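# Red-capped bottles onto the tray, every bottle upright

## Task

Place each bottle whose cap is red on the tray and keep every bottle with another cap colour off it; when finished, all bottles, on the tray or not, must stand upright.

## Robot and tools

Robot: two arms, left_arm and right_arm, each ending in a five-finger hand (left_arm has a left hand, right_arm a right hand). Bases in the scene frame: left_arm at (+0.025, +0.278, 0) m, right_arm at (+0.027, -0.282, +0.011) m, both nearly unrotated. A post stands on the floor behind them. Loose objects may occasionally get a brief shove from outside.

Scene frame: origin at table-top height, midway between the arms; +x points out over the table, +z up, +y toward left_arm. Reported end_effector_position (m) and end_effector_quat_wxyz use this frame and may be off by a few cm.

Hand point: a spot 0.05 m in front of the palm and 0.15 m from the wrist flange along the fingers. Its +z runs along straightened fingers, +y comes out of the palm, +x runs across the palm away from the thumb on the right hand and toward the thumb on the left hand. Straight fingers end 0.06 to 0.07 m past the point along +z and lie 0.06 m behind it along -y. A wrist bracket on the little-finger side can strike things.

Tool execute_actions(actions, cameras): actions is a list of actions; each action is a list of 1 to 15 rows, one row per 1/30 s step, the last row held to fill 15 steps. Every row is a single flat list of 28 numbers in [-1, 1] covering both arms: left_arm dx, dy, dz, rx, ry, rz, then 8 left hand numbers, then right_arm dx, dy, dz, rx, ry, rz, then 8 right hand numbers. The six arm numbers are an offset, not a pose: measured from that arm's Hand target as it stood when the action began, along the Hand target's own axes; every row of one action counts from that same start. 1.0 equals 0.6 m for dx, dy, dz and 180 degrees for rx, ry, rz, which together form one rotation vector. Six zeros means ask nothing new of that arm. Repeating an offset moves the arm further.

Hand numbers (8 per arm, this order): little, ring, middle, index, thumb_bend, thumb_turn, force_limit, speed. These are absolute targets, not offsets: fingers and thumb_bend -1 straight to +1 curled; thumb_turn -1 beside the palm to +1 opposite the fingers. force_limit maps -1 to about 0 N and +1 to 10 N at the fingertip (15 N for the two thumb motors). speed rises from near zero at -1 to full at +0.48 and stays full up to +1. There is no 'unchanged' value: to keep a hand as is, resend the last 8 numbers actually executed for it (before any, send its hand_measured plus hand_force_limit and hand_speed). With the thumb turned fully in, the hand wraps objects about 0.035 to 0.065 m thick. For a soft grip close at speed -0.94 or below. To loosen, send targets more open than hand_measured.

Tool move(target, speed, blend, blocking, cameras): target is one 28-number row or a list of up to 15 rows, laid out as above; every row's arm numbers are offsets from the Hand targets at the move's start, not from the previous row. Each hand point travels a straight path; all arms finish together, capped at 10 s. speed is m/s (0.002 to 4.3, default 0.25; rotation up to twice that in rad/s), one value or one per target. blend in m rounds corners at intermediate targets (0 = stop at each). blocking=false returns after about 0.5 s while the move continues. Paths do not avoid obstacles or the other arm; faster moves hit harder and stray more.

Tool wait(seconds, cameras): 0 to 3600 s, sends nothing new. stop(cameras): brakes a running move. zoom_image(camera, region): camera is cam_high, cam_left_wrist or cam_right_wrist; region [x0, y0, x1, y1] in pixels, at most 504 per side, from the newest images. show_instructions(): shows reference pages. finished_scene(scene=1): ends the scene permanently.

Cameras: cam_high 504x504, cam_left_wrist and cam_right_wrist 616x616. Images come back only for an empty actions list or when cameras asks for them.

Results: per arm, hand point position and quaternion, Hand target (last commanded pose after clipping; next offsets start from it), Joint positions and velocities ('within noise' means still), joint torques (noisy, offset). Per hand, six-value lists in the hand-number order: hand_measured (position on target scale), hand_stopped_by (moving, target, force, stalled, fault), hand_load_n (fingertip load in N, positive when pushed open; a dropped object shows as load near 0), plus hand_force_limit and hand_speed. A move adds a 'move:' line: done, off_target, moving, held or fault, and limits such as paced or held. MOTOR HOT and OVER-TEMPERATURE FAULT lines warn of heating.

Behaviour: orientation commands are clipped to 40 degrees from the current one each step. Arms follow loosely and often rest 1 to 3 cm (up to 5 cm) short, usually low; send the remaining gap as a new offset. A blocked arm keeps pushing until commanded back past its hand point. Sustained loads and stretched poses heat motors; at 100 C the arm drops for 30 to 60 s.

Avoid: dropping things even a few mm, releasing moving objects, hitting fixed or heavy items, letting anything leave the table, knocking bottles over, squeezing too hard, and any contact or press between the two arms or hands (this can fail the scene).

Each tool is called after "Emit:" as a command line: name --argument value for each argument, lists and objects as JSON in quotes; but a table of rows of numbers goes row by row, as --pt "numbers of a row", without its own name.

Reference images:

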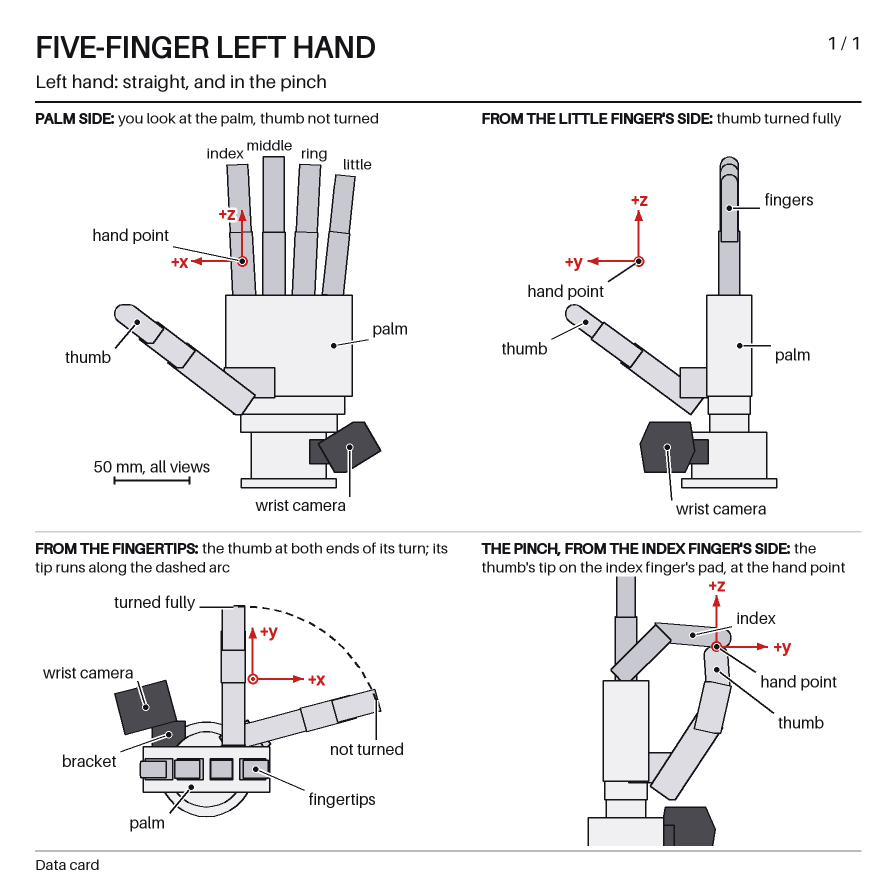

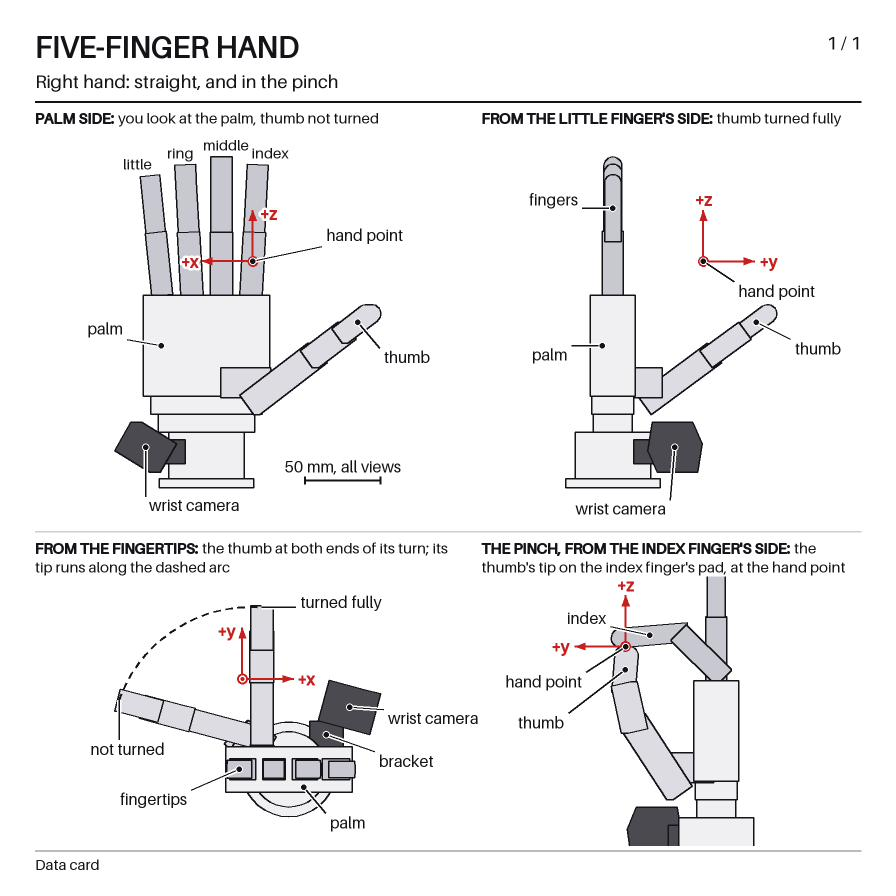

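## Session

Emit:
execute_actions --actions '[]'

Scene clock: 0.00 s.
left_arm: end_effector_position=(+0.2872, +0.2310, +0.2615) hand_measured=(-1.000, -1.000, -1.000, -1.000, -1.000, -1.000) hand_load_n=(+0.0, +0.0, +0.0, +0.0, +0.0, +0.0) hand_stopped_by=(target, target, target, target, target, target) hand_force_limit=0.00 hand_speed=-0.80 end_effector_quat_wxyz=(+0.504, -0.304, +0.795, +0.149) | right_arm: end_effector_position=(+0.6218, +0.2068, +0.3270) hand_measured=(-1.000, -1.000, -1.000, -1.000, -1.000, -1.000) hand_load_n=(+0.0, +0.0, +0.0, +0.0, +0.0, +0.0) hand_stopped_by=(target, target, target, target, target, target) hand_force_limit=0.00 hand_speed=-0.80 end_effector_quat_wxyz=(+0.134, -0.193, +0.793, +0.561)
Joint positions: left_arm=[-0.839 0.963 0.892 -1.325 -1.099 0.116] | right_arm=[0.466 1.968 1.734 -0.459 -1.021 2.052]
Joint velocities: within noise
Joint torques (N m): no reading
Heat: left arm: hottest elbow 26 °C; right arm: hottest waist 27 °C.
Hand target: left_arm +0.2909, +0.2271, +0.2708; +0.509, -0.311, +0.791, +0.137 | right_arm +0.6248, +0.2082, +0.3397; +0.145, -0.199, +0.789, +0.563

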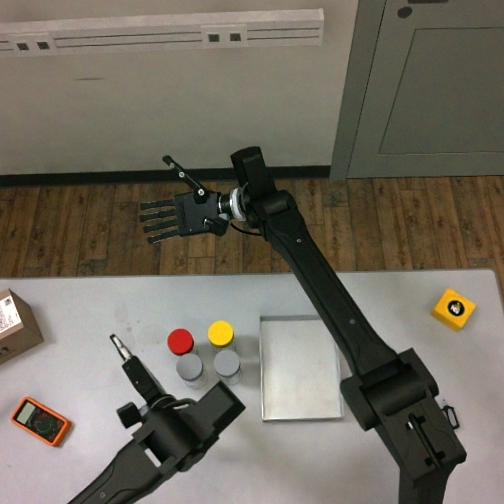

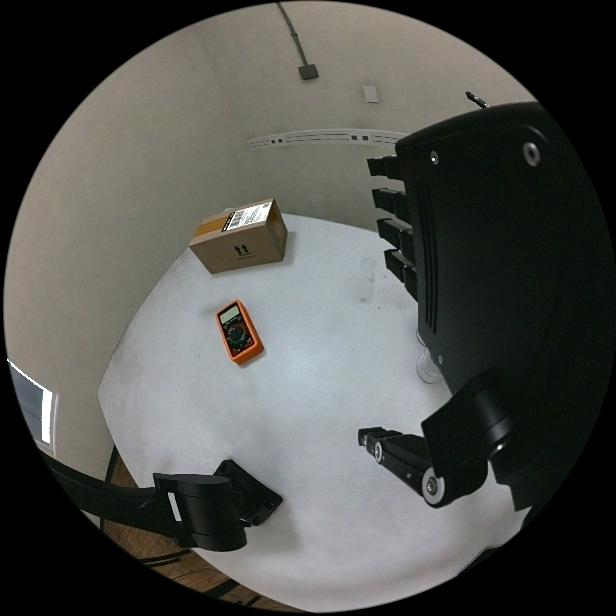

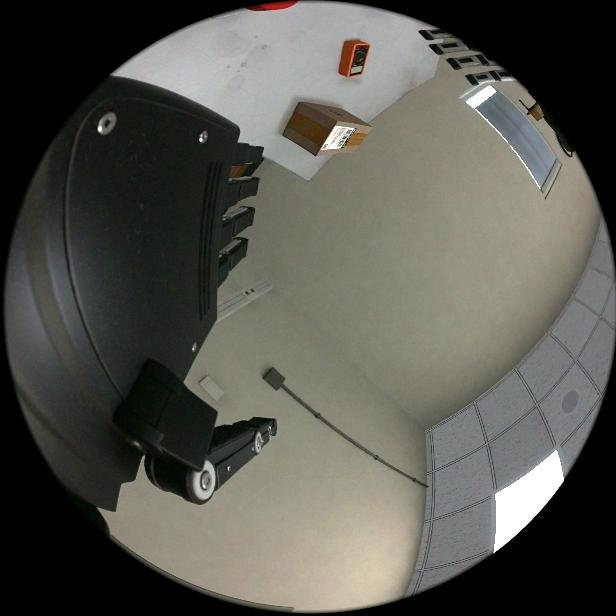

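Emit:
zoom_image --camera "cam_high" --region '[100, 280, 360, 504]'

Emit:
zoom_image --camera "cam_left_wrist" --region '[340, 220, 540, 420]'

Scaled by 1.938 from the camera's image (finer frame: 720x720).

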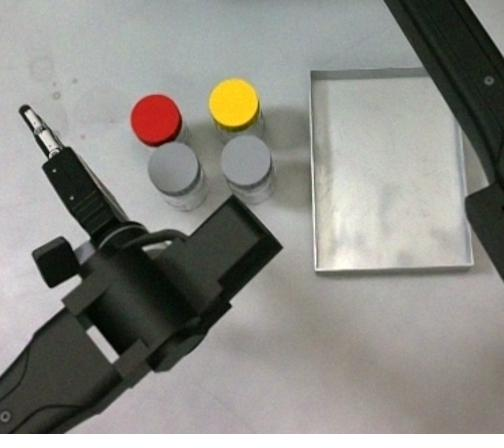

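Scaled by 2.520 from the camera's image (finer frame: 880x880).

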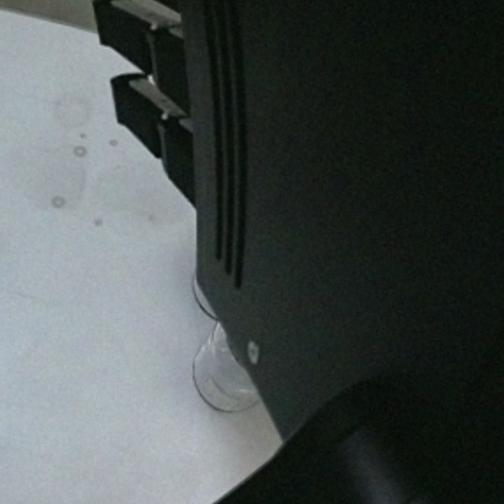

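Emit:
move --target '[-0.271,0.2955,-0.0115,0.207,-0.1306,0.0805,-1,-1,-1,-1,-1,-1,0,-0.8,0.468,-0.084,-0.971,0.388,-0.328,-0.185,-1,-1,-1,-1,-1,-1,0,-0.8]' --cameras '["all"]'

Scene clock: 191.07 s.
left_arm: end_effector_position=(+0.2199, +0.4178, +0.3871) hand_measured=(-1.000, -1.000, -1.000, -1.000, -1.000, -1.000) hand_load_n=(+0.0, +0.0, +0.0, -0.5, +0.0, +0.0) hand_stopped_by=(target, target, target, target, target, target) hand_force_limit=0.00 hand_speed=-0.80 end_effector_quat_wxyz=(+0.706, -0.021, +0.708, -0.015) | right_arm: end_effector_position=(+0.4011, -0.3972, +0.3608) hand_measured=(-1.000, -1.000, -1.000, -1.000, -1.000, -1.000) hand_load_n=(+0.0, +0.0, +0.0, +0.0, +0.0, +0.0) hand_stopped_by=(target, target, target, target, target, target) hand_force_limit=0.00 hand_speed=-0.80 end_effector_quat_wxyz=(+0.706, -0.004, +0.709, +0.000)
Joint positions: left_arm=[1.552 0.185 0.632 -0.592 1.553 1.664] | right_arm=[-0.753 0.846 0.476 0.364 -0.779 1.562]
Joint torques (N m): left_arm=[0.73 3.9 10.15 2.52 0.32 0.32] | right_arm=[-1.85 -2.02 9.69 2.11 -0.2 0.17]
Heat: left arm: hottest elbow 34 °C; right arm: hottest elbow 38 °C.
Hand target: left_arm +0.2209, +0.4171, +0.4010; +0.707, +0.000, +0.707, +0.001 | right_arm +0.3999, -0.4000, +0.3590; +0.707, +0.000, +0.707, +0.001
Off the commanded pose: left_arm 0.014 m, 3 deg | right_arm 0.004 m, 1 deg.
joint sent to its limit (left arm) — joint 5 (wrist yaw), upper limit. The joint targets still meet the commanded pose.
move: off_target (left_arm)

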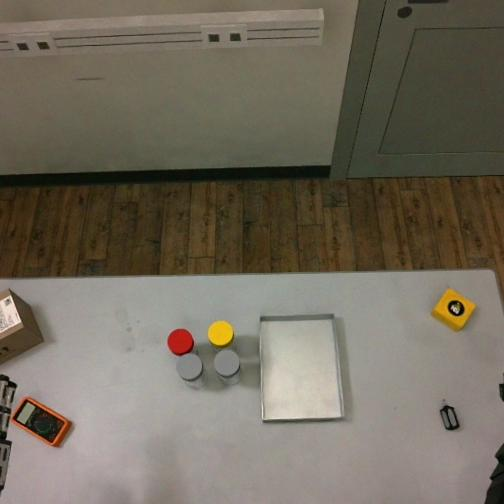

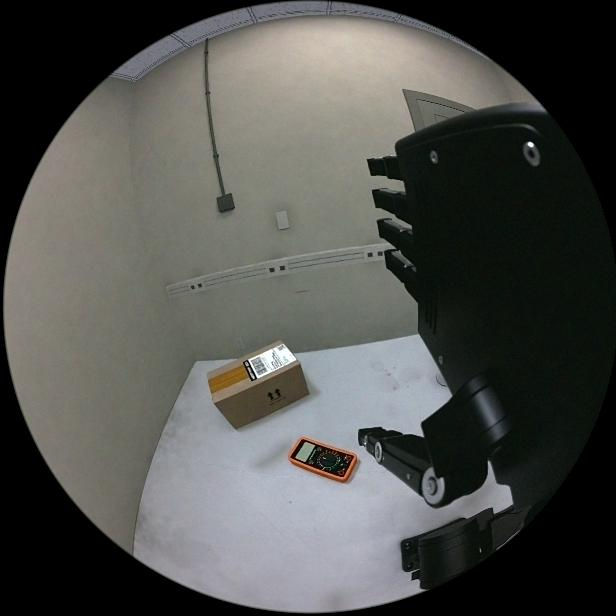

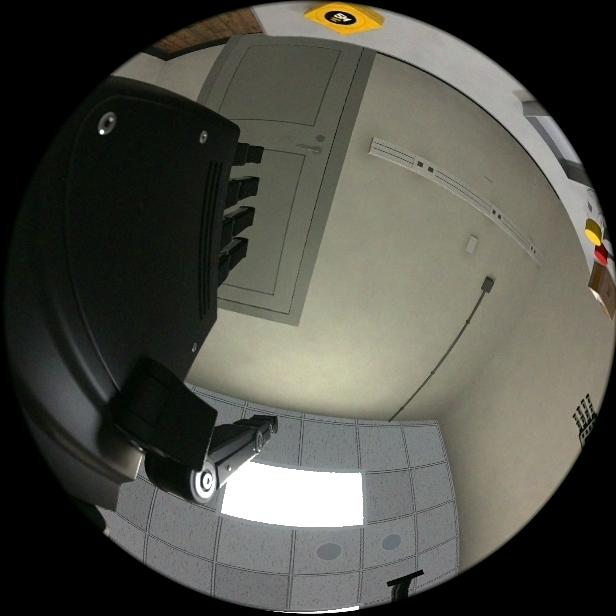

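Emit:
zoom_image --camera "cam_high" --region '[140, 290, 360, 440]'

Emit:
zoom_image --camera "cam_right_wrist" --region '[520, 80, 616, 340]'

Scaled by 2.291 from the camera's image (finer frame: 720x720).

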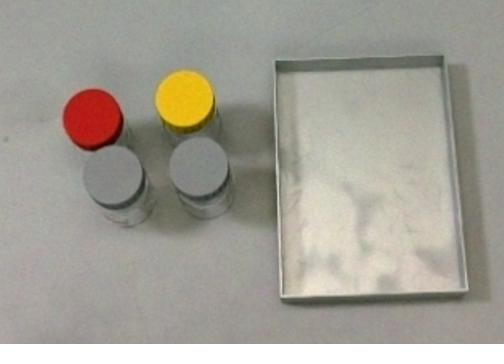

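Scaled by 1.938 from the camera's image (finer frame: 880x880).

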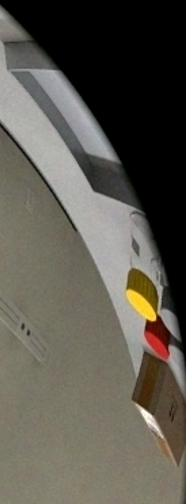

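Emit:
move --pt "0.035 -0.162 0.182 0.3535 0 0.3535 -1 -1 -1 -1 -1 1 0 -0.3 0 0 0 0 0 0 -1 -1 -1 -1 -1 -1 0 -0.8" --pt "0.202 -0.195 0.282 0.707 0 0.707 -1 -1 -1 -1 -1 1 0 -0.3 0 0 0 0 0 0 -1 -1 -1 -1 -1 -1 0 -0.8" --blend 0.05 --cameras '["all"]'

Scene clock: 355.30 s.
left_arm: end_effector_position=(+0.3886, +0.3018, +0.2741) hand_measured=(-1.000, -1.000, -1.000, -1.000, -1.000, +1.000) hand_load_n=(+0.0, +0.0, +0.0, +0.0, +0.0, +0.0) hand_stopped_by=(target, target, target, target, target, target) hand_force_limit=0.00 hand_speed=-0.30 end_effector_quat_wxyz=(+0.708, +0.594, +0.378, +0.052) | right_arm: end_effector_position=(+0.4011, -0.3972, +0.3608) hand_measured=(-1.000, -1.000, -1.000, -1.000, -1.000, -1.000) hand_load_n=(+0.0, +0.0, +0.0, +0.0, +0.0, +0.0) hand_stopped_by=(target, target, target, target, target, target) hand_force_limit=0.00 hand_speed=-0.80 end_effector_quat_wxyz=(+0.706, -0.004, +0.709, +0.000)
Joint positions: left_arm=[0.615 1.278 0.291 1.563 1.554 2.073] | right_arm=[-0.753 0.846 0.476 0.364 -0.779 1.562]
Joint torques (N m): left_arm=[0.32 -3.9 5.96 1.94 -0.18 0.3] | right_arm=[-1.49 -1.55 9.73 2.06 -0.2 0.17]
Heat: left arm: hottest elbow 36 °C; right arm: hottest elbow 32 °C.
Hand target: left_arm +0.3902, +0.3003, +0.2796; +0.487, +0.833, +0.260, +0.035 | right_arm +0.3999, -0.4000, +0.3590; +0.707, +0.000, +0.707, +0.001
Off the commanded pose: left_arm 0.006 m, 107 deg; orientation clipped | right_arm 0.004 m, 1 deg.
joint sent to its limit (left arm) — joint 4 (wrist pitch), upper limit; joint 5 (wrist yaw), upper limit; joint 6 (wrist roll), upper limit. The joint targets are off in orientation, not in position.
move: off_target (left_arm); limits=paced

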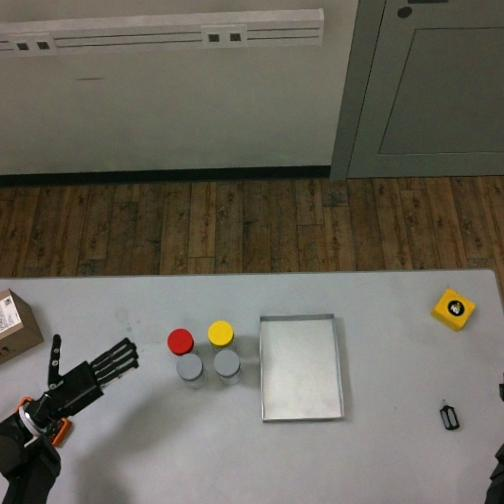

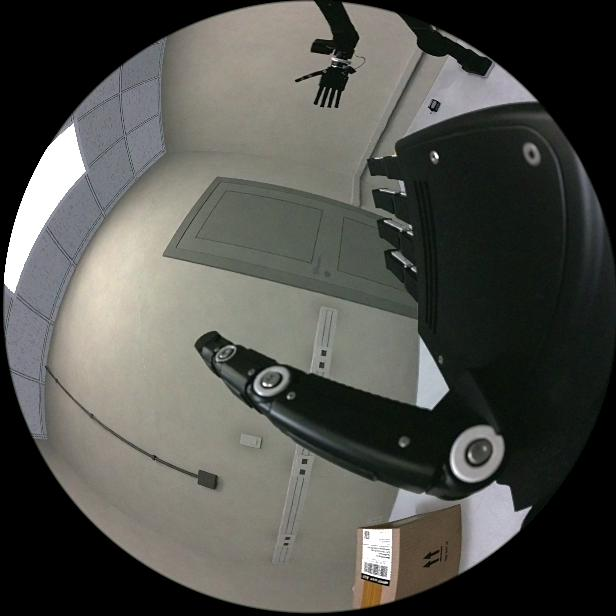

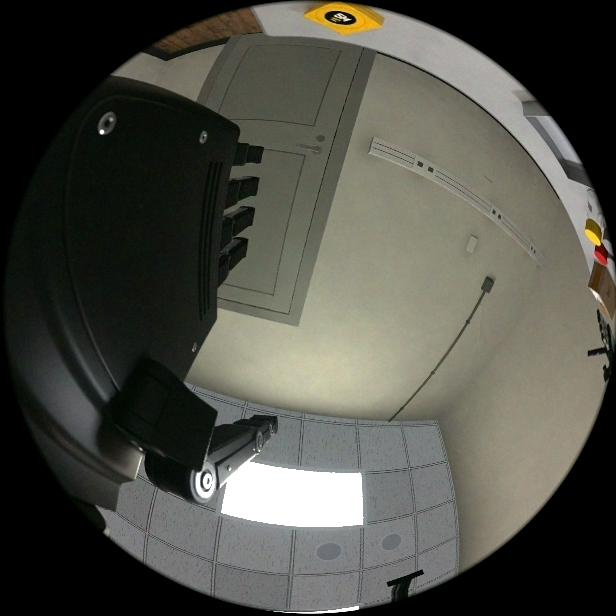

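Emit:
move --target '[0,0,0,-0.196,0.0147,-0.1042,-1,-1,-1,-1,-1,1,0,-0.3,0,0,0,0,0,0,-1,-1,-1,-1,-1,-1,0,-0.8]'

Scene clock: 431.50 s.
left_arm: end_effector_position=(+0.3886, +0.3022, +0.2753) hand_measured=(-1.000, -1.000, -1.000, -1.000, -1.000, +1.000) hand_load_n=(+0.0, +0.0, +0.0, +0.0, +0.0, +0.0) hand_stopped_by=(target, target, target, target, target, target) hand_force_limit=0.00 hand_speed=-0.30 end_effector_quat_wxyz=(+0.709, +0.593, +0.378, +0.053) | right_arm: end_effector_position=(+0.4011, -0.3972, +0.3608) hand_measured=(-1.000, -1.000, -1.000, -1.000, -1.000, -1.000) hand_load_n=(+0.0, +0.0, +0.0, +0.0, +0.0, +0.0) hand_stopped_by=(target, target, target, target, target, target) hand_force_limit=0.00 hand_speed=-0.80 end_effector_quat_wxyz=(+0.706, -0.004, +0.709, +0.000)
Joint positions: left_arm=[0.615 1.274 0.291 1.559 1.55 2.073] | right_arm=[-0.753 0.846 0.476 0.364 -0.779 1.562]
Joint torques (N m): left_arm=[0.32 -5.19 5.31 0.83 -0.42 0.06] | right_arm=[-1.61 -2.14 9.61 2 -0.23 0.14]
Heat: left arm: hottest elbow 32 °C; right arm: hottest elbow 32 °C.
Hand target: left_arm +0.3902, +0.3004, +0.2796; +0.708, +0.594, +0.378, +0.053 | right_arm +0.3999, -0.4000, +0.3590; +0.707, +0.000, +0.707, +0.001
Off the commanded pose: left_arm 0.005 m, 0 deg | right_arm 0.004 m, 1 deg.
move: done

Emit:
move --target '[0.1315,0.184,0.0128,-0.384,-0.0936,-0.763,-1,-1,-1,-1,-1,1,0,-0.3,0,0,0,0,0,0,-1,-1,-1,-1,-1,-1,0,-0.8]' --cameras '["cam_high"]'

Scene clock: 445.37 s.
left_arm: end_effector_position=(+0.4841, +0.3613, +0.3131) hand_measured=(-1.000, -1.000, -1.000, -1.000, -1.000, +1.000) hand_load_n=(+0.0, +0.0, +0.0, +0.0, +0.0, +0.0) hand_stopped_by=(target, target, target, target, target, target) hand_force_limit=0.00 hand_speed=-0.30 end_effector_quat_wxyz=(+0.490, -0.506, +0.510, -0.495) | right_arm: end_effector_position=(+0.4011, -0.3972, +0.3608) hand_measured=(-1.000, -1.000, -1.000, -1.000, -1.000, -1.000) hand_load_n=(+0.0, +0.0, +0.0, +0.0, -0.5, +0.0) hand_stopped_by=(target, target, target, target, target, target) hand_force_limit=0.00 hand_speed=-0.80 end_effector_quat_wxyz=(+0.706, -0.004, +0.709, +0.000)
Joint positions: left_arm=[0.401 0.919 0.678 0.207 0.418 0.013] | right_arm=[-0.753 0.846 0.476 0.364 -0.779 1.562]
Joint torques (N m): left_arm=[1.44 -4.01 13.55 2.03 0.01 0.01] | right_arm=[-1.73 -1.49 9.72 1.94 -0.21 0.2]
Heat: left arm: hottest elbow 32 °C; right arm: hottest elbow 32 °C.
Hand target: left_arm +0.4921, +0.3675, +0.3397; +0.500, -0.501, +0.499, -0.501 | right_arm +0.3999, -0.4000, +0.3590; +0.707, +0.000, +0.707, +0.001
Off the commanded pose: left_arm 0.028 m, 2 deg | right_arm 0.004 m, 1 deg.
move: off_target (left_arm)

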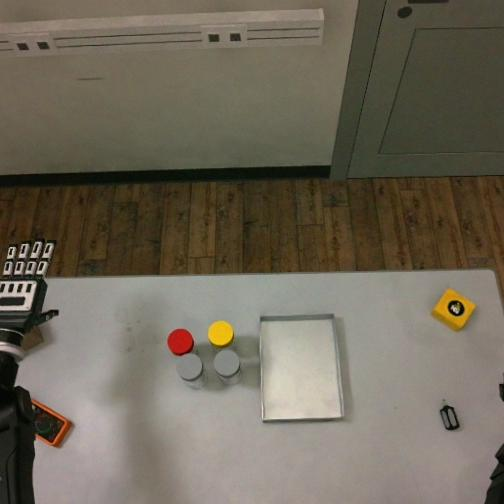

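Emit:
move --target '[0.1125,0.15,-0.17,-0.385,-0.385,-0.385,-1,-1,-1,-1,-1,1,0,-0.3,0,0,0,0,0,0,-1,-1,-1,-1,-1,-1,0,-0.8]' --cameras '["all"]'

Scene clock: 479.90 s.
left_arm: end_effector_position=(+0.3798, +0.2951, +0.2333) hand_measured=(-1.000, -1.000, -1.000, -1.000, -1.000, +1.000) hand_load_n=(+0.0, +0.0, +0.5, +0.0, +0.0, +0.0) hand_stopped_by=(target, target, target, target, target, target) hand_force_limit=0.00 hand_speed=-0.30 end_effector_quat_wxyz=(+0.004, +1.000, -0.010, -0.014) | right_arm: end_effector_position=(+0.4011, -0.3972, +0.3608) hand_measured=(-1.000, -1.000, -1.000, -1.000, -1.000, -1.000) hand_load_n=(+0.0, +0.0, +0.0, +0.0, +0.0, +0.0) hand_stopped_by=(target, target, target, target, target, target) hand_force_limit=0.00 hand_speed=-0.80 end_effector_quat_wxyz=(+0.706, -0.004, +0.709, +0.000)
Joint positions: left_arm=[0.227 1.233 1.211 -1.578 0 -1.314] | right_arm=[-0.753 0.846 0.476 0.364 -0.779 1.562]
Joint torques (N m): left_arm=[1.44 -7.12 11.69 -0.14 0.21 -0.02] | right_arm=[-1.79 -1.85 9.66 2.04 -0.19 0.19]
Heat: left arm: hottest elbow 37 °C; right arm: hottest elbow 32 °C.
Hand target: left_arm +0.3903, +0.2996, +0.2497; +0.001, +1.000, +0.001, +0.000 | right_arm +0.3999, -0.4000, +0.3590; +0.707, +0.000, +0.707, +0.001
Off the commanded pose: left_arm 0.020 m, 2 deg | right_arm 0.004 m, 1 deg.
move: off_target (left_arm)

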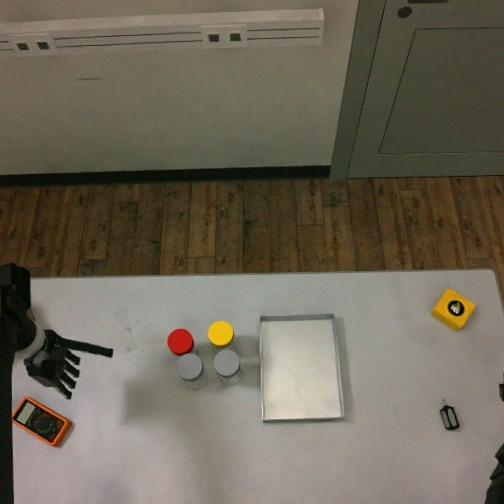

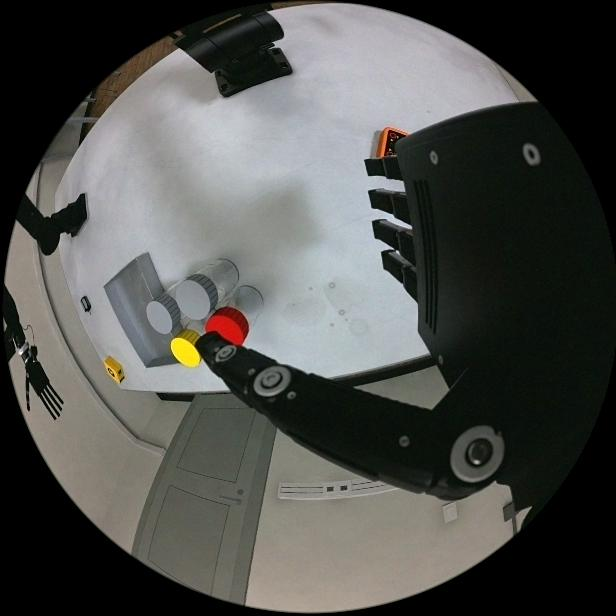

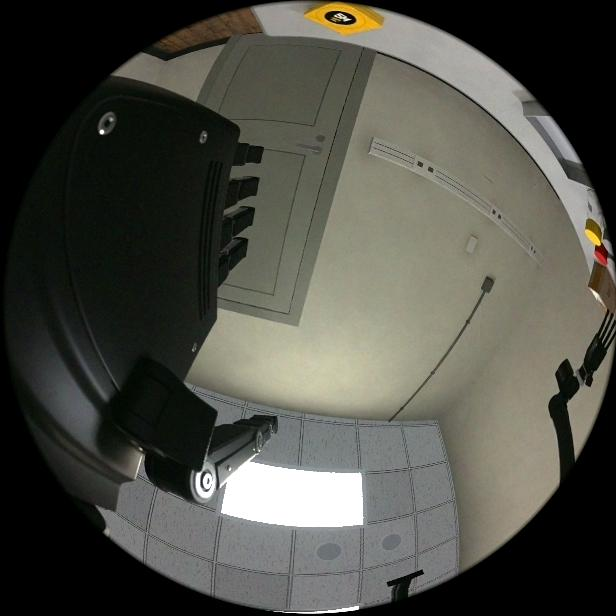

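Works. Zoom in on the bottles from the wrist camera.

Emit:
zoom_image --camera "cam_left_wrist" --region '[90, 220, 390, 400]'

Emit:
zoom_image --camera "cam_high" --region '[0, 260, 260, 450]'

Scaled by 1.680 from the camera's image (finer frame: 880x880).

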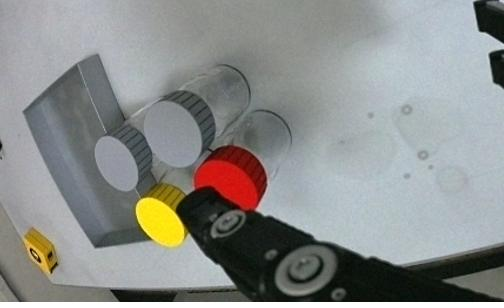

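Scaled by 1.938 from the camera's image (finer frame: 720x720).

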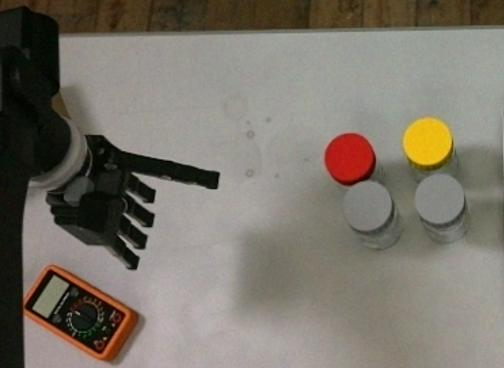

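Emit:
zoom_image --camera "cam_high" --region '[160, 315, 250, 400]'

Emit:
zoom_image --camera "cam_left_wrist" --region '[130, 240, 290, 380]'

Scaled by 5.600 from the camera's image (finer frame: 720x720).

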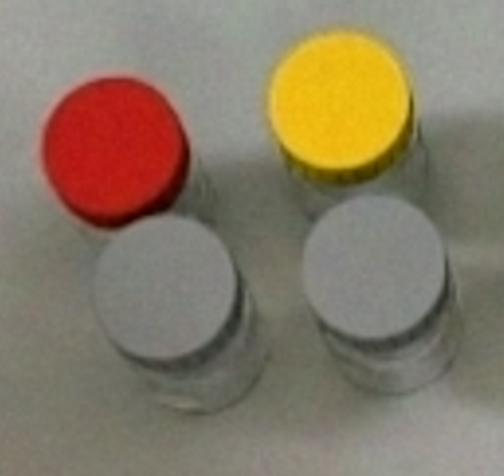

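Scaled by 3.150 from the camera's image (finer frame: 880x880).

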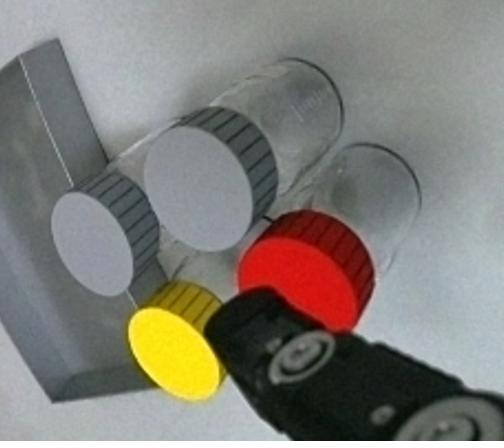

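Emit:
move --target '[0.05,0.2133,0.14,0,0,0,-1,-1,-1,-1,-1,1,0,-0.3,0,0,0,0,0,0,-1,-1,-1,-1,-1,-1,0,-0.8]' --speed 0.15 --cameras '["cam_high","cam_left_wrist"]'

Emit:
zoom_image --camera "cam_high" --region '[100, 290, 260, 420]'

Emit:
zoom_image --camera "cam_left_wrist" --region '[190, 140, 450, 400]'

Scene clock: 548.77 s.
left_arm: end_effector_position=(+0.4141, +0.1723, +0.1632) hand_measured=(-1.000, -1.000, -1.000, -1.000, -1.000, +1.000) hand_load_n=(+0.0, +0.0, +0.0, +0.0, +0.0, +0.0) hand_stopped_by=(target, target, target, target, target, target) hand_force_limit=0.00 hand_speed=-0.30 end_effector_quat_wxyz=(+0.001, +1.000, -0.006, -0.009) | right_arm: end_effector_position=(+0.4011, -0.3972, +0.3608) hand_measured=(-1.000, -1.000, -1.000, -1.000, -1.000, -1.000) hand_load_n=(+0.0, +0.0, +0.0, +0.0, +0.0, +0.0) hand_stopped_by=(target, target, target, target, target, target) hand_force_limit=0.00 hand_speed=-0.80 end_effector_quat_wxyz=(+0.706, -0.004, +0.709, +0.000)
Joint positions: left_arm=[-0.132 1.32 1.102 -1.37 0.003 -1.681] | right_arm=[-0.753 0.846 0.476 0.364 -0.779 1.562]
Joint torques (N m): left_arm=[0.85 -8.23 8.27 0.92 0.09 -0.01] | right_arm=[-1.79 -1.79 9.59 2.06 -0.18 0.16]
Heat: left arm: hottest elbow 39 °C; right arm: hottest elbow 32 °C.
Hand target: left_arm +0.4205, +0.1716, +0.1661; +0.001, +1.000, +0.001, +0.000 | right_arm +0.3999, -0.4000, +0.3590; +0.707, +0.000, +0.707, +0.001
Off the commanded pose: left_arm 0.007 m, 1 deg | right_arm 0.004 m, 1 deg.
move: done

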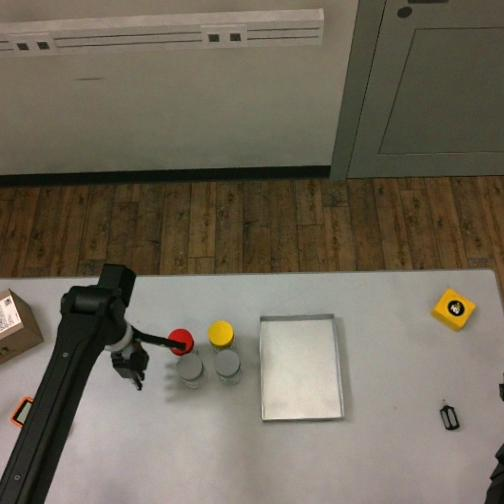

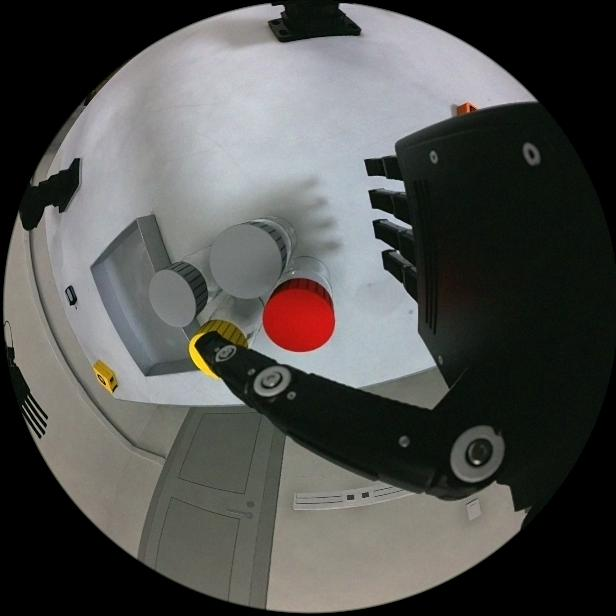

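Scaled by 3.150 from the camera's image (finer frame: 720x720).

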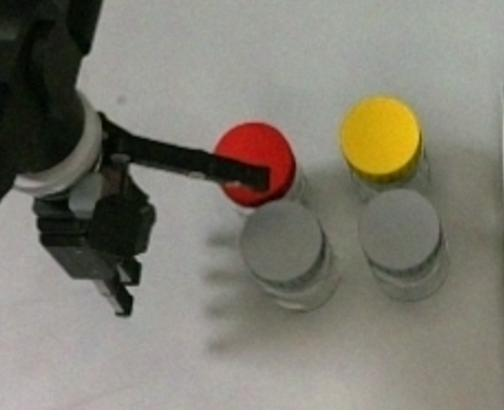

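Scaled by 1.938 from the camera's image (finer frame: 880x880).

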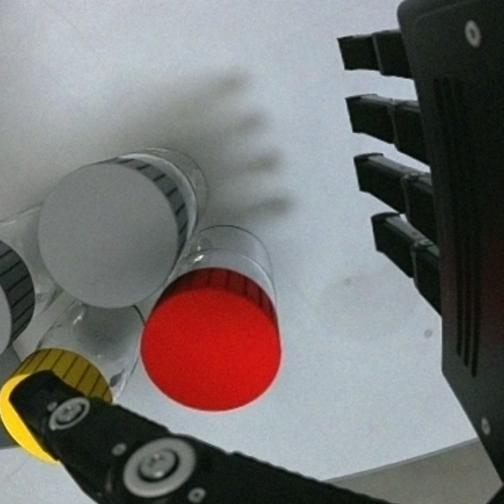

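Emit:
move --target '[0.0625,-0.0223,0.0683,0,0,0,-1,-1,-1,-1,-1,1,0,-0.3,0,0,0,0,0,0,-1,-1,-1,-1,-1,-1,0,-0.8]' --speed 0.12 --cameras '["cam_high","cam_left_wrist"]'

Emit:
zoom_image --camera "cam_left_wrist" --region '[190, 140, 450, 400]'

Scene clock: 589.37 s.
left_arm: end_effector_position=(+0.4483, +0.1835, +0.1167) hand_measured=(-1.000, -1.000, -1.000, -1.000, -1.000, +1.000) hand_load_n=(-0.5, +0.0, +0.0, +0.0, +0.0, +0.0) hand_stopped_by=(target, target, target, target, target, target) hand_force_limit=0.00 hand_speed=-0.30 end_effector_quat_wxyz=(+0.000, +1.000, +0.006, -0.016) | right_arm: end_effector_position=(+0.4011, -0.3972, +0.3608) hand_measured=(-1.000, -1.000, -1.000, -1.000, -1.000, -1.000) hand_load_n=(+0.0, +0.0, +0.0, +0.0, +0.0, +0.0) hand_stopped_by=(target, target, target, target, target, target) hand_force_limit=0.00 hand_speed=-0.80 end_effector_quat_wxyz=(+0.706, -0.004, +0.709, +0.000)
Joint positions: left_arm=[-0.095 1.447 1.102 -1.258 0.003 -1.668] | right_arm=[-0.753 0.846 0.476 0.364 -0.779 1.562]
Joint torques (N m): left_arm=[1.32 -10.05 8.77 0.88 0.07 0.3] | right_arm=[-1.67 -1.9 9.63 2.07 -0.19 0.15]
Heat: left arm: hottest elbow 35 °C; right arm: hottest elbow 32 °C.
Hand target: left_arm +0.4579, +0.1848, +0.1250; +0.001, +1.000, +0.001, +0.000 | right_arm +0.3999, -0.4000, +0.3590; +0.707, +0.000, +0.707, +0.001
Off the commanded pose: left_arm 0.013 m, 2 deg | right_arm 0.004 m, 1 deg.
move: off_target (left_arm)

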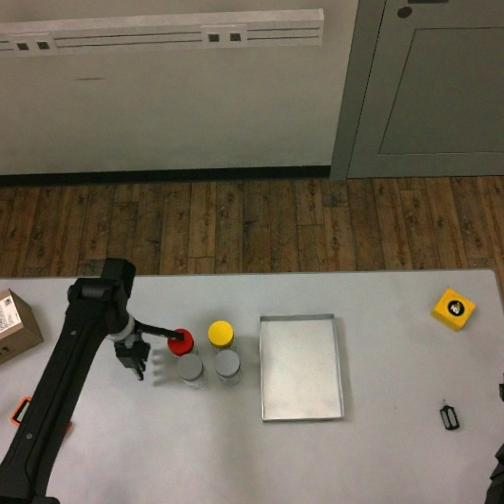

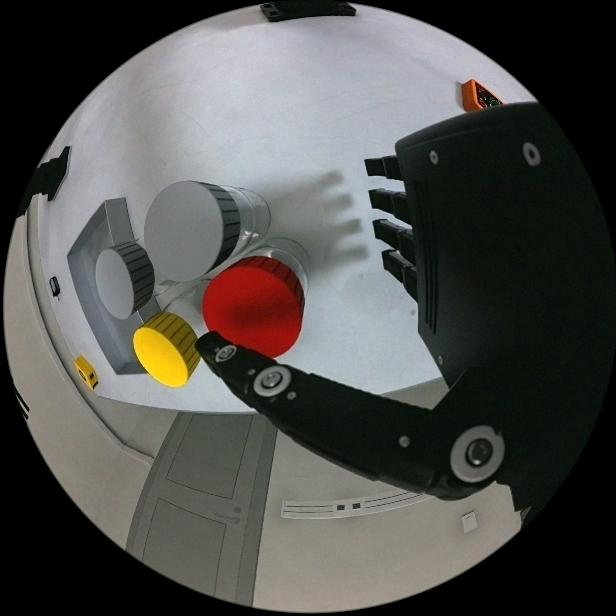

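Scaled by 1.938 from the camera's image (finer frame: 880x880).

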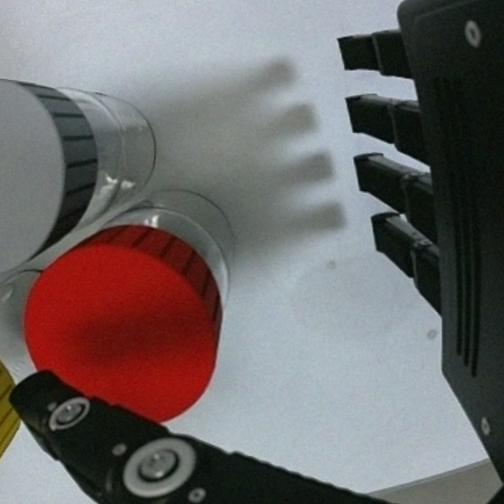

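Emit:
move --target '[0.0055,0,0.0617,0,0,0,-1,-1,-1,-1,-1,1,0,-0.3,0,0,0,0,0,0,-1,-1,-1,-1,-1,-1,0,-0.8]' --speed 0.08 --cameras '["cam_high","cam_left_wrist"]'

Emit:
zoom_image --camera "cam_left_wrist" --region '[150, 140, 450, 440]'

Emit:
zoom_image --camera "cam_high" --region '[90, 300, 250, 420]'

Scene clock: 600.57 s.
left_arm: end_effector_position=(+0.4586, +0.1823, +0.0922) hand_measured=(-1.000, -1.000, -1.000, -1.000, -1.000, +1.000) hand_load_n=(+0.0, +0.0, +0.0, +0.0, +0.0, -0.5) hand_stopped_by=(target, target, target, target, target, target) hand_force_limit=0.00 hand_speed=-0.30 end_effector_quat_wxyz=(+0.004, +1.000, +0.005, -0.001) | right_arm: end_effector_position=(+0.4011, -0.3972, +0.3608) hand_measured=(-1.000, -1.000, -1.000, -1.000, -1.000, -1.000) hand_load_n=(+0.0, +0.0, +0.0, +0.0, -0.5, +0.0) hand_stopped_by=(target, target, target, target, target, target) hand_force_limit=0.00 hand_speed=-0.80 end_effector_quat_wxyz=(+0.706, -0.004, +0.709, +0.000)
Joint positions: left_arm=[-0.094 1.479 1.064 -1.158 0.008 -1.665] | right_arm=[-0.753 0.846 0.476 0.364 -0.779 1.562]
Joint torques (N m): left_arm=[1.26 -9.05 7.15 0.98 -0.08 0.29] | right_arm=[-1.61 -1.73 9.63 1.98 -0.19 0.17]
Heat: left arm: hottest elbow 35 °C; right arm: hottest elbow 32 °C.
Hand target: left_arm +0.4612, +0.1847, +0.0880; +0.001, +1.000, +0.001, +0.000 | right_arm +0.3999, -0.4000, +0.3590; +0.707, +0.000, +0.707, +0.001
Off the commanded pose: left_arm 0.006 m, 1 deg | right_arm 0.004 m, 1 deg.
move: done

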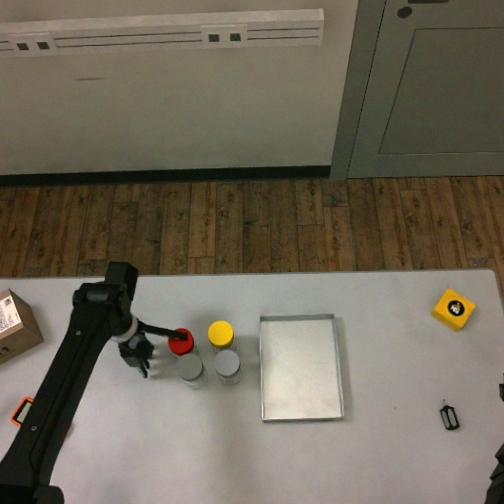

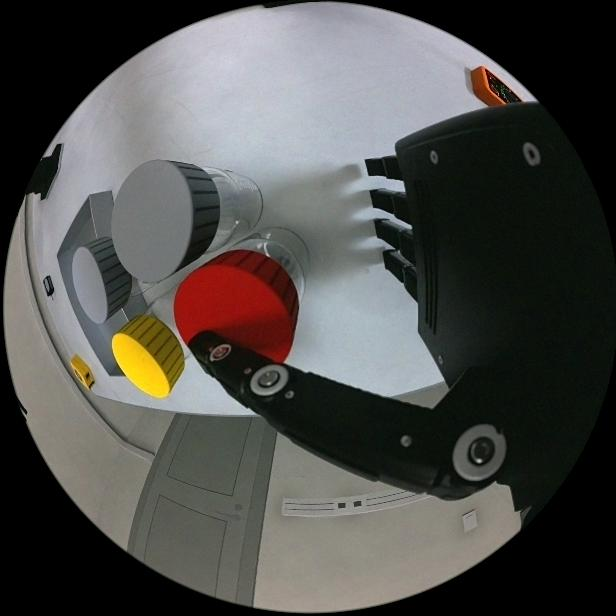

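Scaled by 1.680 from the camera's image (finer frame: 880x880).

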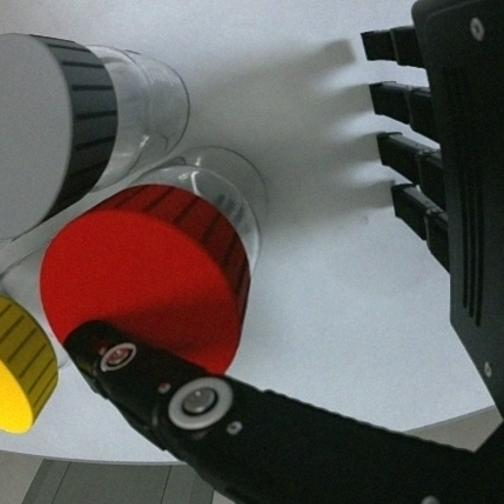

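Scaled by 3.150 from the camera's image (finer frame: 720x720).

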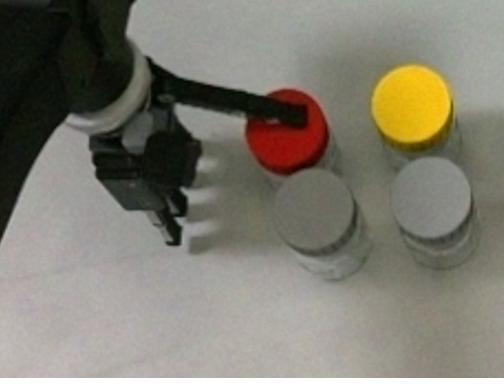

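Emit:
move --pt "-0.0175 0 -0.0117 0 0 0 -1 -1 -1 -1 -1 1 0 -0.3 0 0 0 0 0 0 -1 -1 -1 -1 -1 -1 0 -0.8" --pt "-0.0175 0.05 -0.0117 0 0 0 -1 -1 -1 -1 -1 1 0 -0.3 0 0 0 0 0 0 -1 -1 -1 -1 -1 -1 0 -0.8" --speed 0.06 --cameras '["cam_high","cam_left_wrist"]'

Emit:
zoom_image --camera "cam_left_wrist" --region '[150, 140, 450, 440]'

Emit:
zoom_image --camera "cam_high" --region '[90, 300, 250, 420]'

Scene clock: 640.17 s.
left_arm: end_effector_position=(+0.4484, +0.1552, +0.0926) hand_measured=(-1.000, -1.000, -1.000, -1.000, -1.000, +1.000) hand_load_n=(+0.0, +0.0, +0.0, +0.0, +0.0, +0.0) hand_stopped_by=(target, target, target, target, target, target) hand_force_limit=0.00 hand_speed=-0.30 end_effector_quat_wxyz=(+0.004, +1.000, -0.005, -0.001) | right_arm: end_effector_position=(+0.4011, -0.3972, +0.3608) hand_measured=(-1.000, -1.000, -1.000, -1.000, -1.000, -1.000) hand_load_n=(+0.0, +0.0, +0.0, +0.0, +0.0, +0.0) hand_stopped_by=(target, target, target, target, target, target) hand_force_limit=0.00 hand_speed=-0.80 end_effector_quat_wxyz=(+0.706, -0.004, +0.709, +0.000)
Joint positions: left_arm=[-0.162 1.464 1.049 -1.158 0.008 -1.713] | right_arm=[-0.753 0.846 0.476 0.364 -0.779 1.562]
Joint torques (N m): left_arm=[0.67 -9.7 7.82 0.18 -0.06 -0.03] | right_arm=[-1.79 -1.79 9.72 1.99 -0.24 0.16]
Heat: left arm: hottest elbow 34 °C; right arm: hottest elbow 33 °C.
Hand target: left_arm +0.4508, +0.1548, +0.0951; +0.001, +1.000, +0.001, +0.000 | right_arm +0.3999, -0.4000, +0.3590; +0.707, +0.000, +0.707, +0.001
Off the commanded pose: left_arm 0.003 m, 1 deg | right_arm 0.004 m, 1 deg.
move: done

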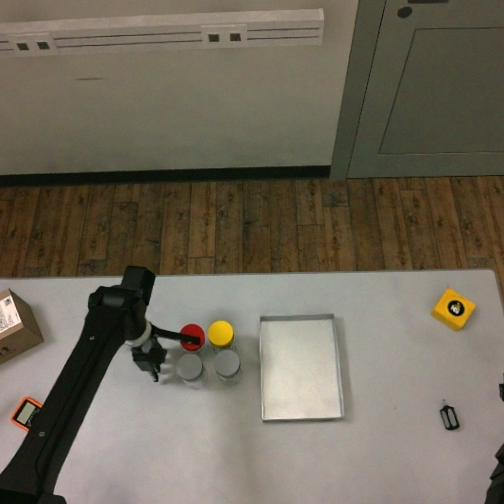

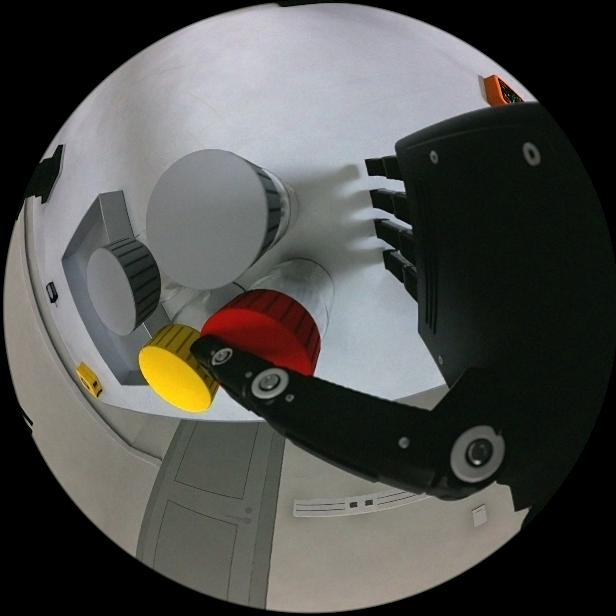

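Scaled by 1.680 from the camera's image (finer frame: 880x880).

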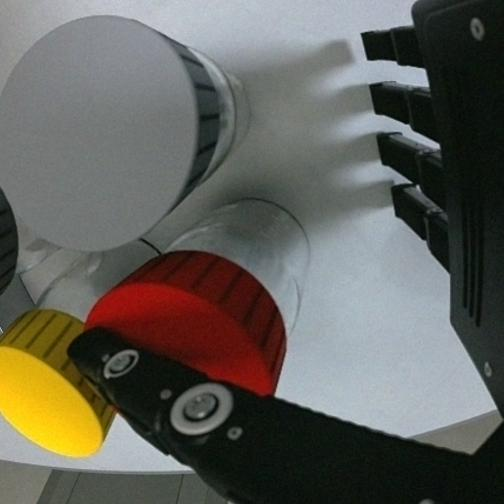

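Scaled by 3.150 from the camera's image (finer frame: 720x720).

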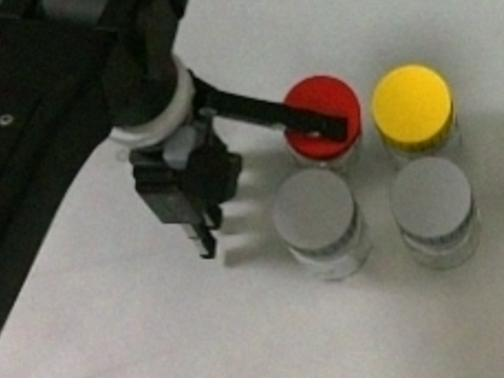

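Emit:
move --target '[0,-0.02,-0.1,0,0,0,-1,-1,-1,-1,-1,1,0,-0.3,0,0,0,0,0,0,-1,-1,-1,-1,-1,-1,0,-0.8]' --speed 0.06 --cameras '["cam_high","cam_left_wrist"]'

Emit:
zoom_image --camera "cam_left_wrist" --region '[90, 140, 450, 440]'

Emit:
zoom_image --camera "cam_high" --region '[130, 300, 250, 400]'

Scene clock: 712.07 s.
left_arm: end_effector_position=(+0.4383, +0.1652, +0.1336) hand_measured=(-1.000, -1.000, -1.000, -1.000, -1.000, +1.000) hand_load_n=(+0.0, +0.0, +0.0, +0.0, +0.0, +0.0) hand_stopped_by=(target, target, target, target, target, target) hand_force_limit=0.00 hand_speed=-0.30 end_effector_quat_wxyz=(+0.000, +1.000, +0.004, -0.021) | right_arm: end_effector_position=(+0.4011, -0.3972, +0.3608) hand_measured=(-1.000, -1.000, -1.000, -1.000, -1.000, -1.000) hand_load_n=(-0.5, +0.0, +0.0, +0.0, +0.0, +0.0) hand_stopped_by=(target, target, target, target, target, target) hand_force_limit=0.00 hand_speed=-0.80 end_effector_quat_wxyz=(+0.706, -0.004, +0.709, +0.000)
Joint positions: left_arm=[-0.144 1.42 1.122 -1.315 0.005 -1.713] | right_arm=[-0.753 0.846 0.476 0.364 -0.779 1.562]
Joint torques (N m): left_arm=[1.49 -10.64 10.88 -0.14 0 0.28] | right_arm=[-1.38 -2.37 9.72 2.14 -0.19 0.17]
Heat: left arm: hottest elbow 33 °C; right arm: hottest elbow 33 °C.
Hand target: left_arm +0.4507, +0.1669, +0.1551; +0.001, +1.000, +0.001, +0.000 | right_arm +0.3999, -0.4000, +0.3590; +0.707, +0.000, +0.707, +0.001
Off the commanded pose: left_arm 0.025 m, 3 deg | right_arm 0.004 m, 1 deg.
move: off_target (left_arm)

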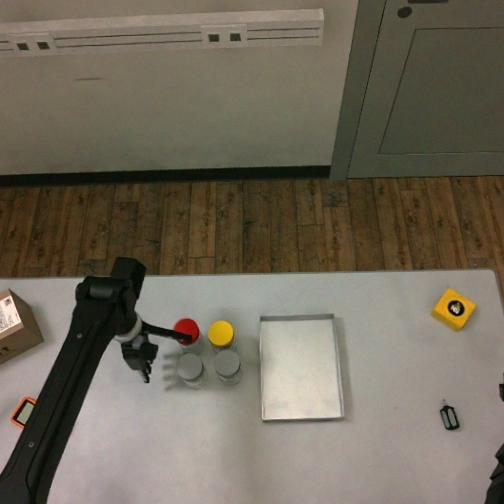

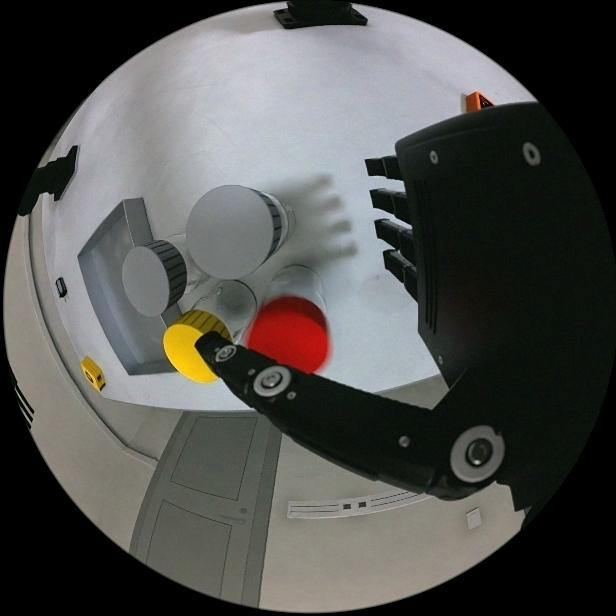

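Scaled by 1.400 from the camera's image (finer frame: 880x880).

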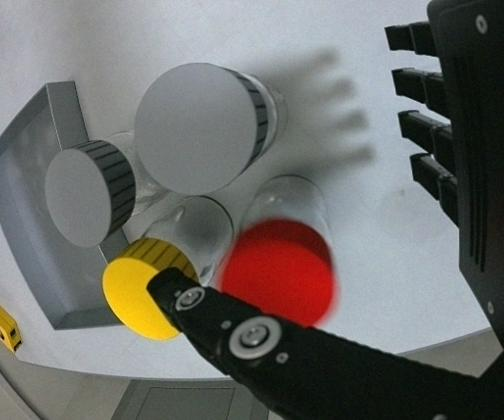

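Scaled by 4.200 from the camera's image (finer frame: 720x720).

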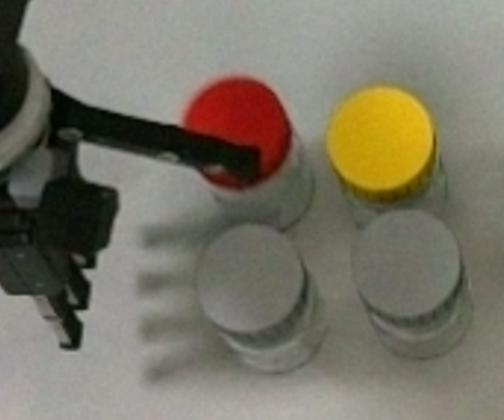

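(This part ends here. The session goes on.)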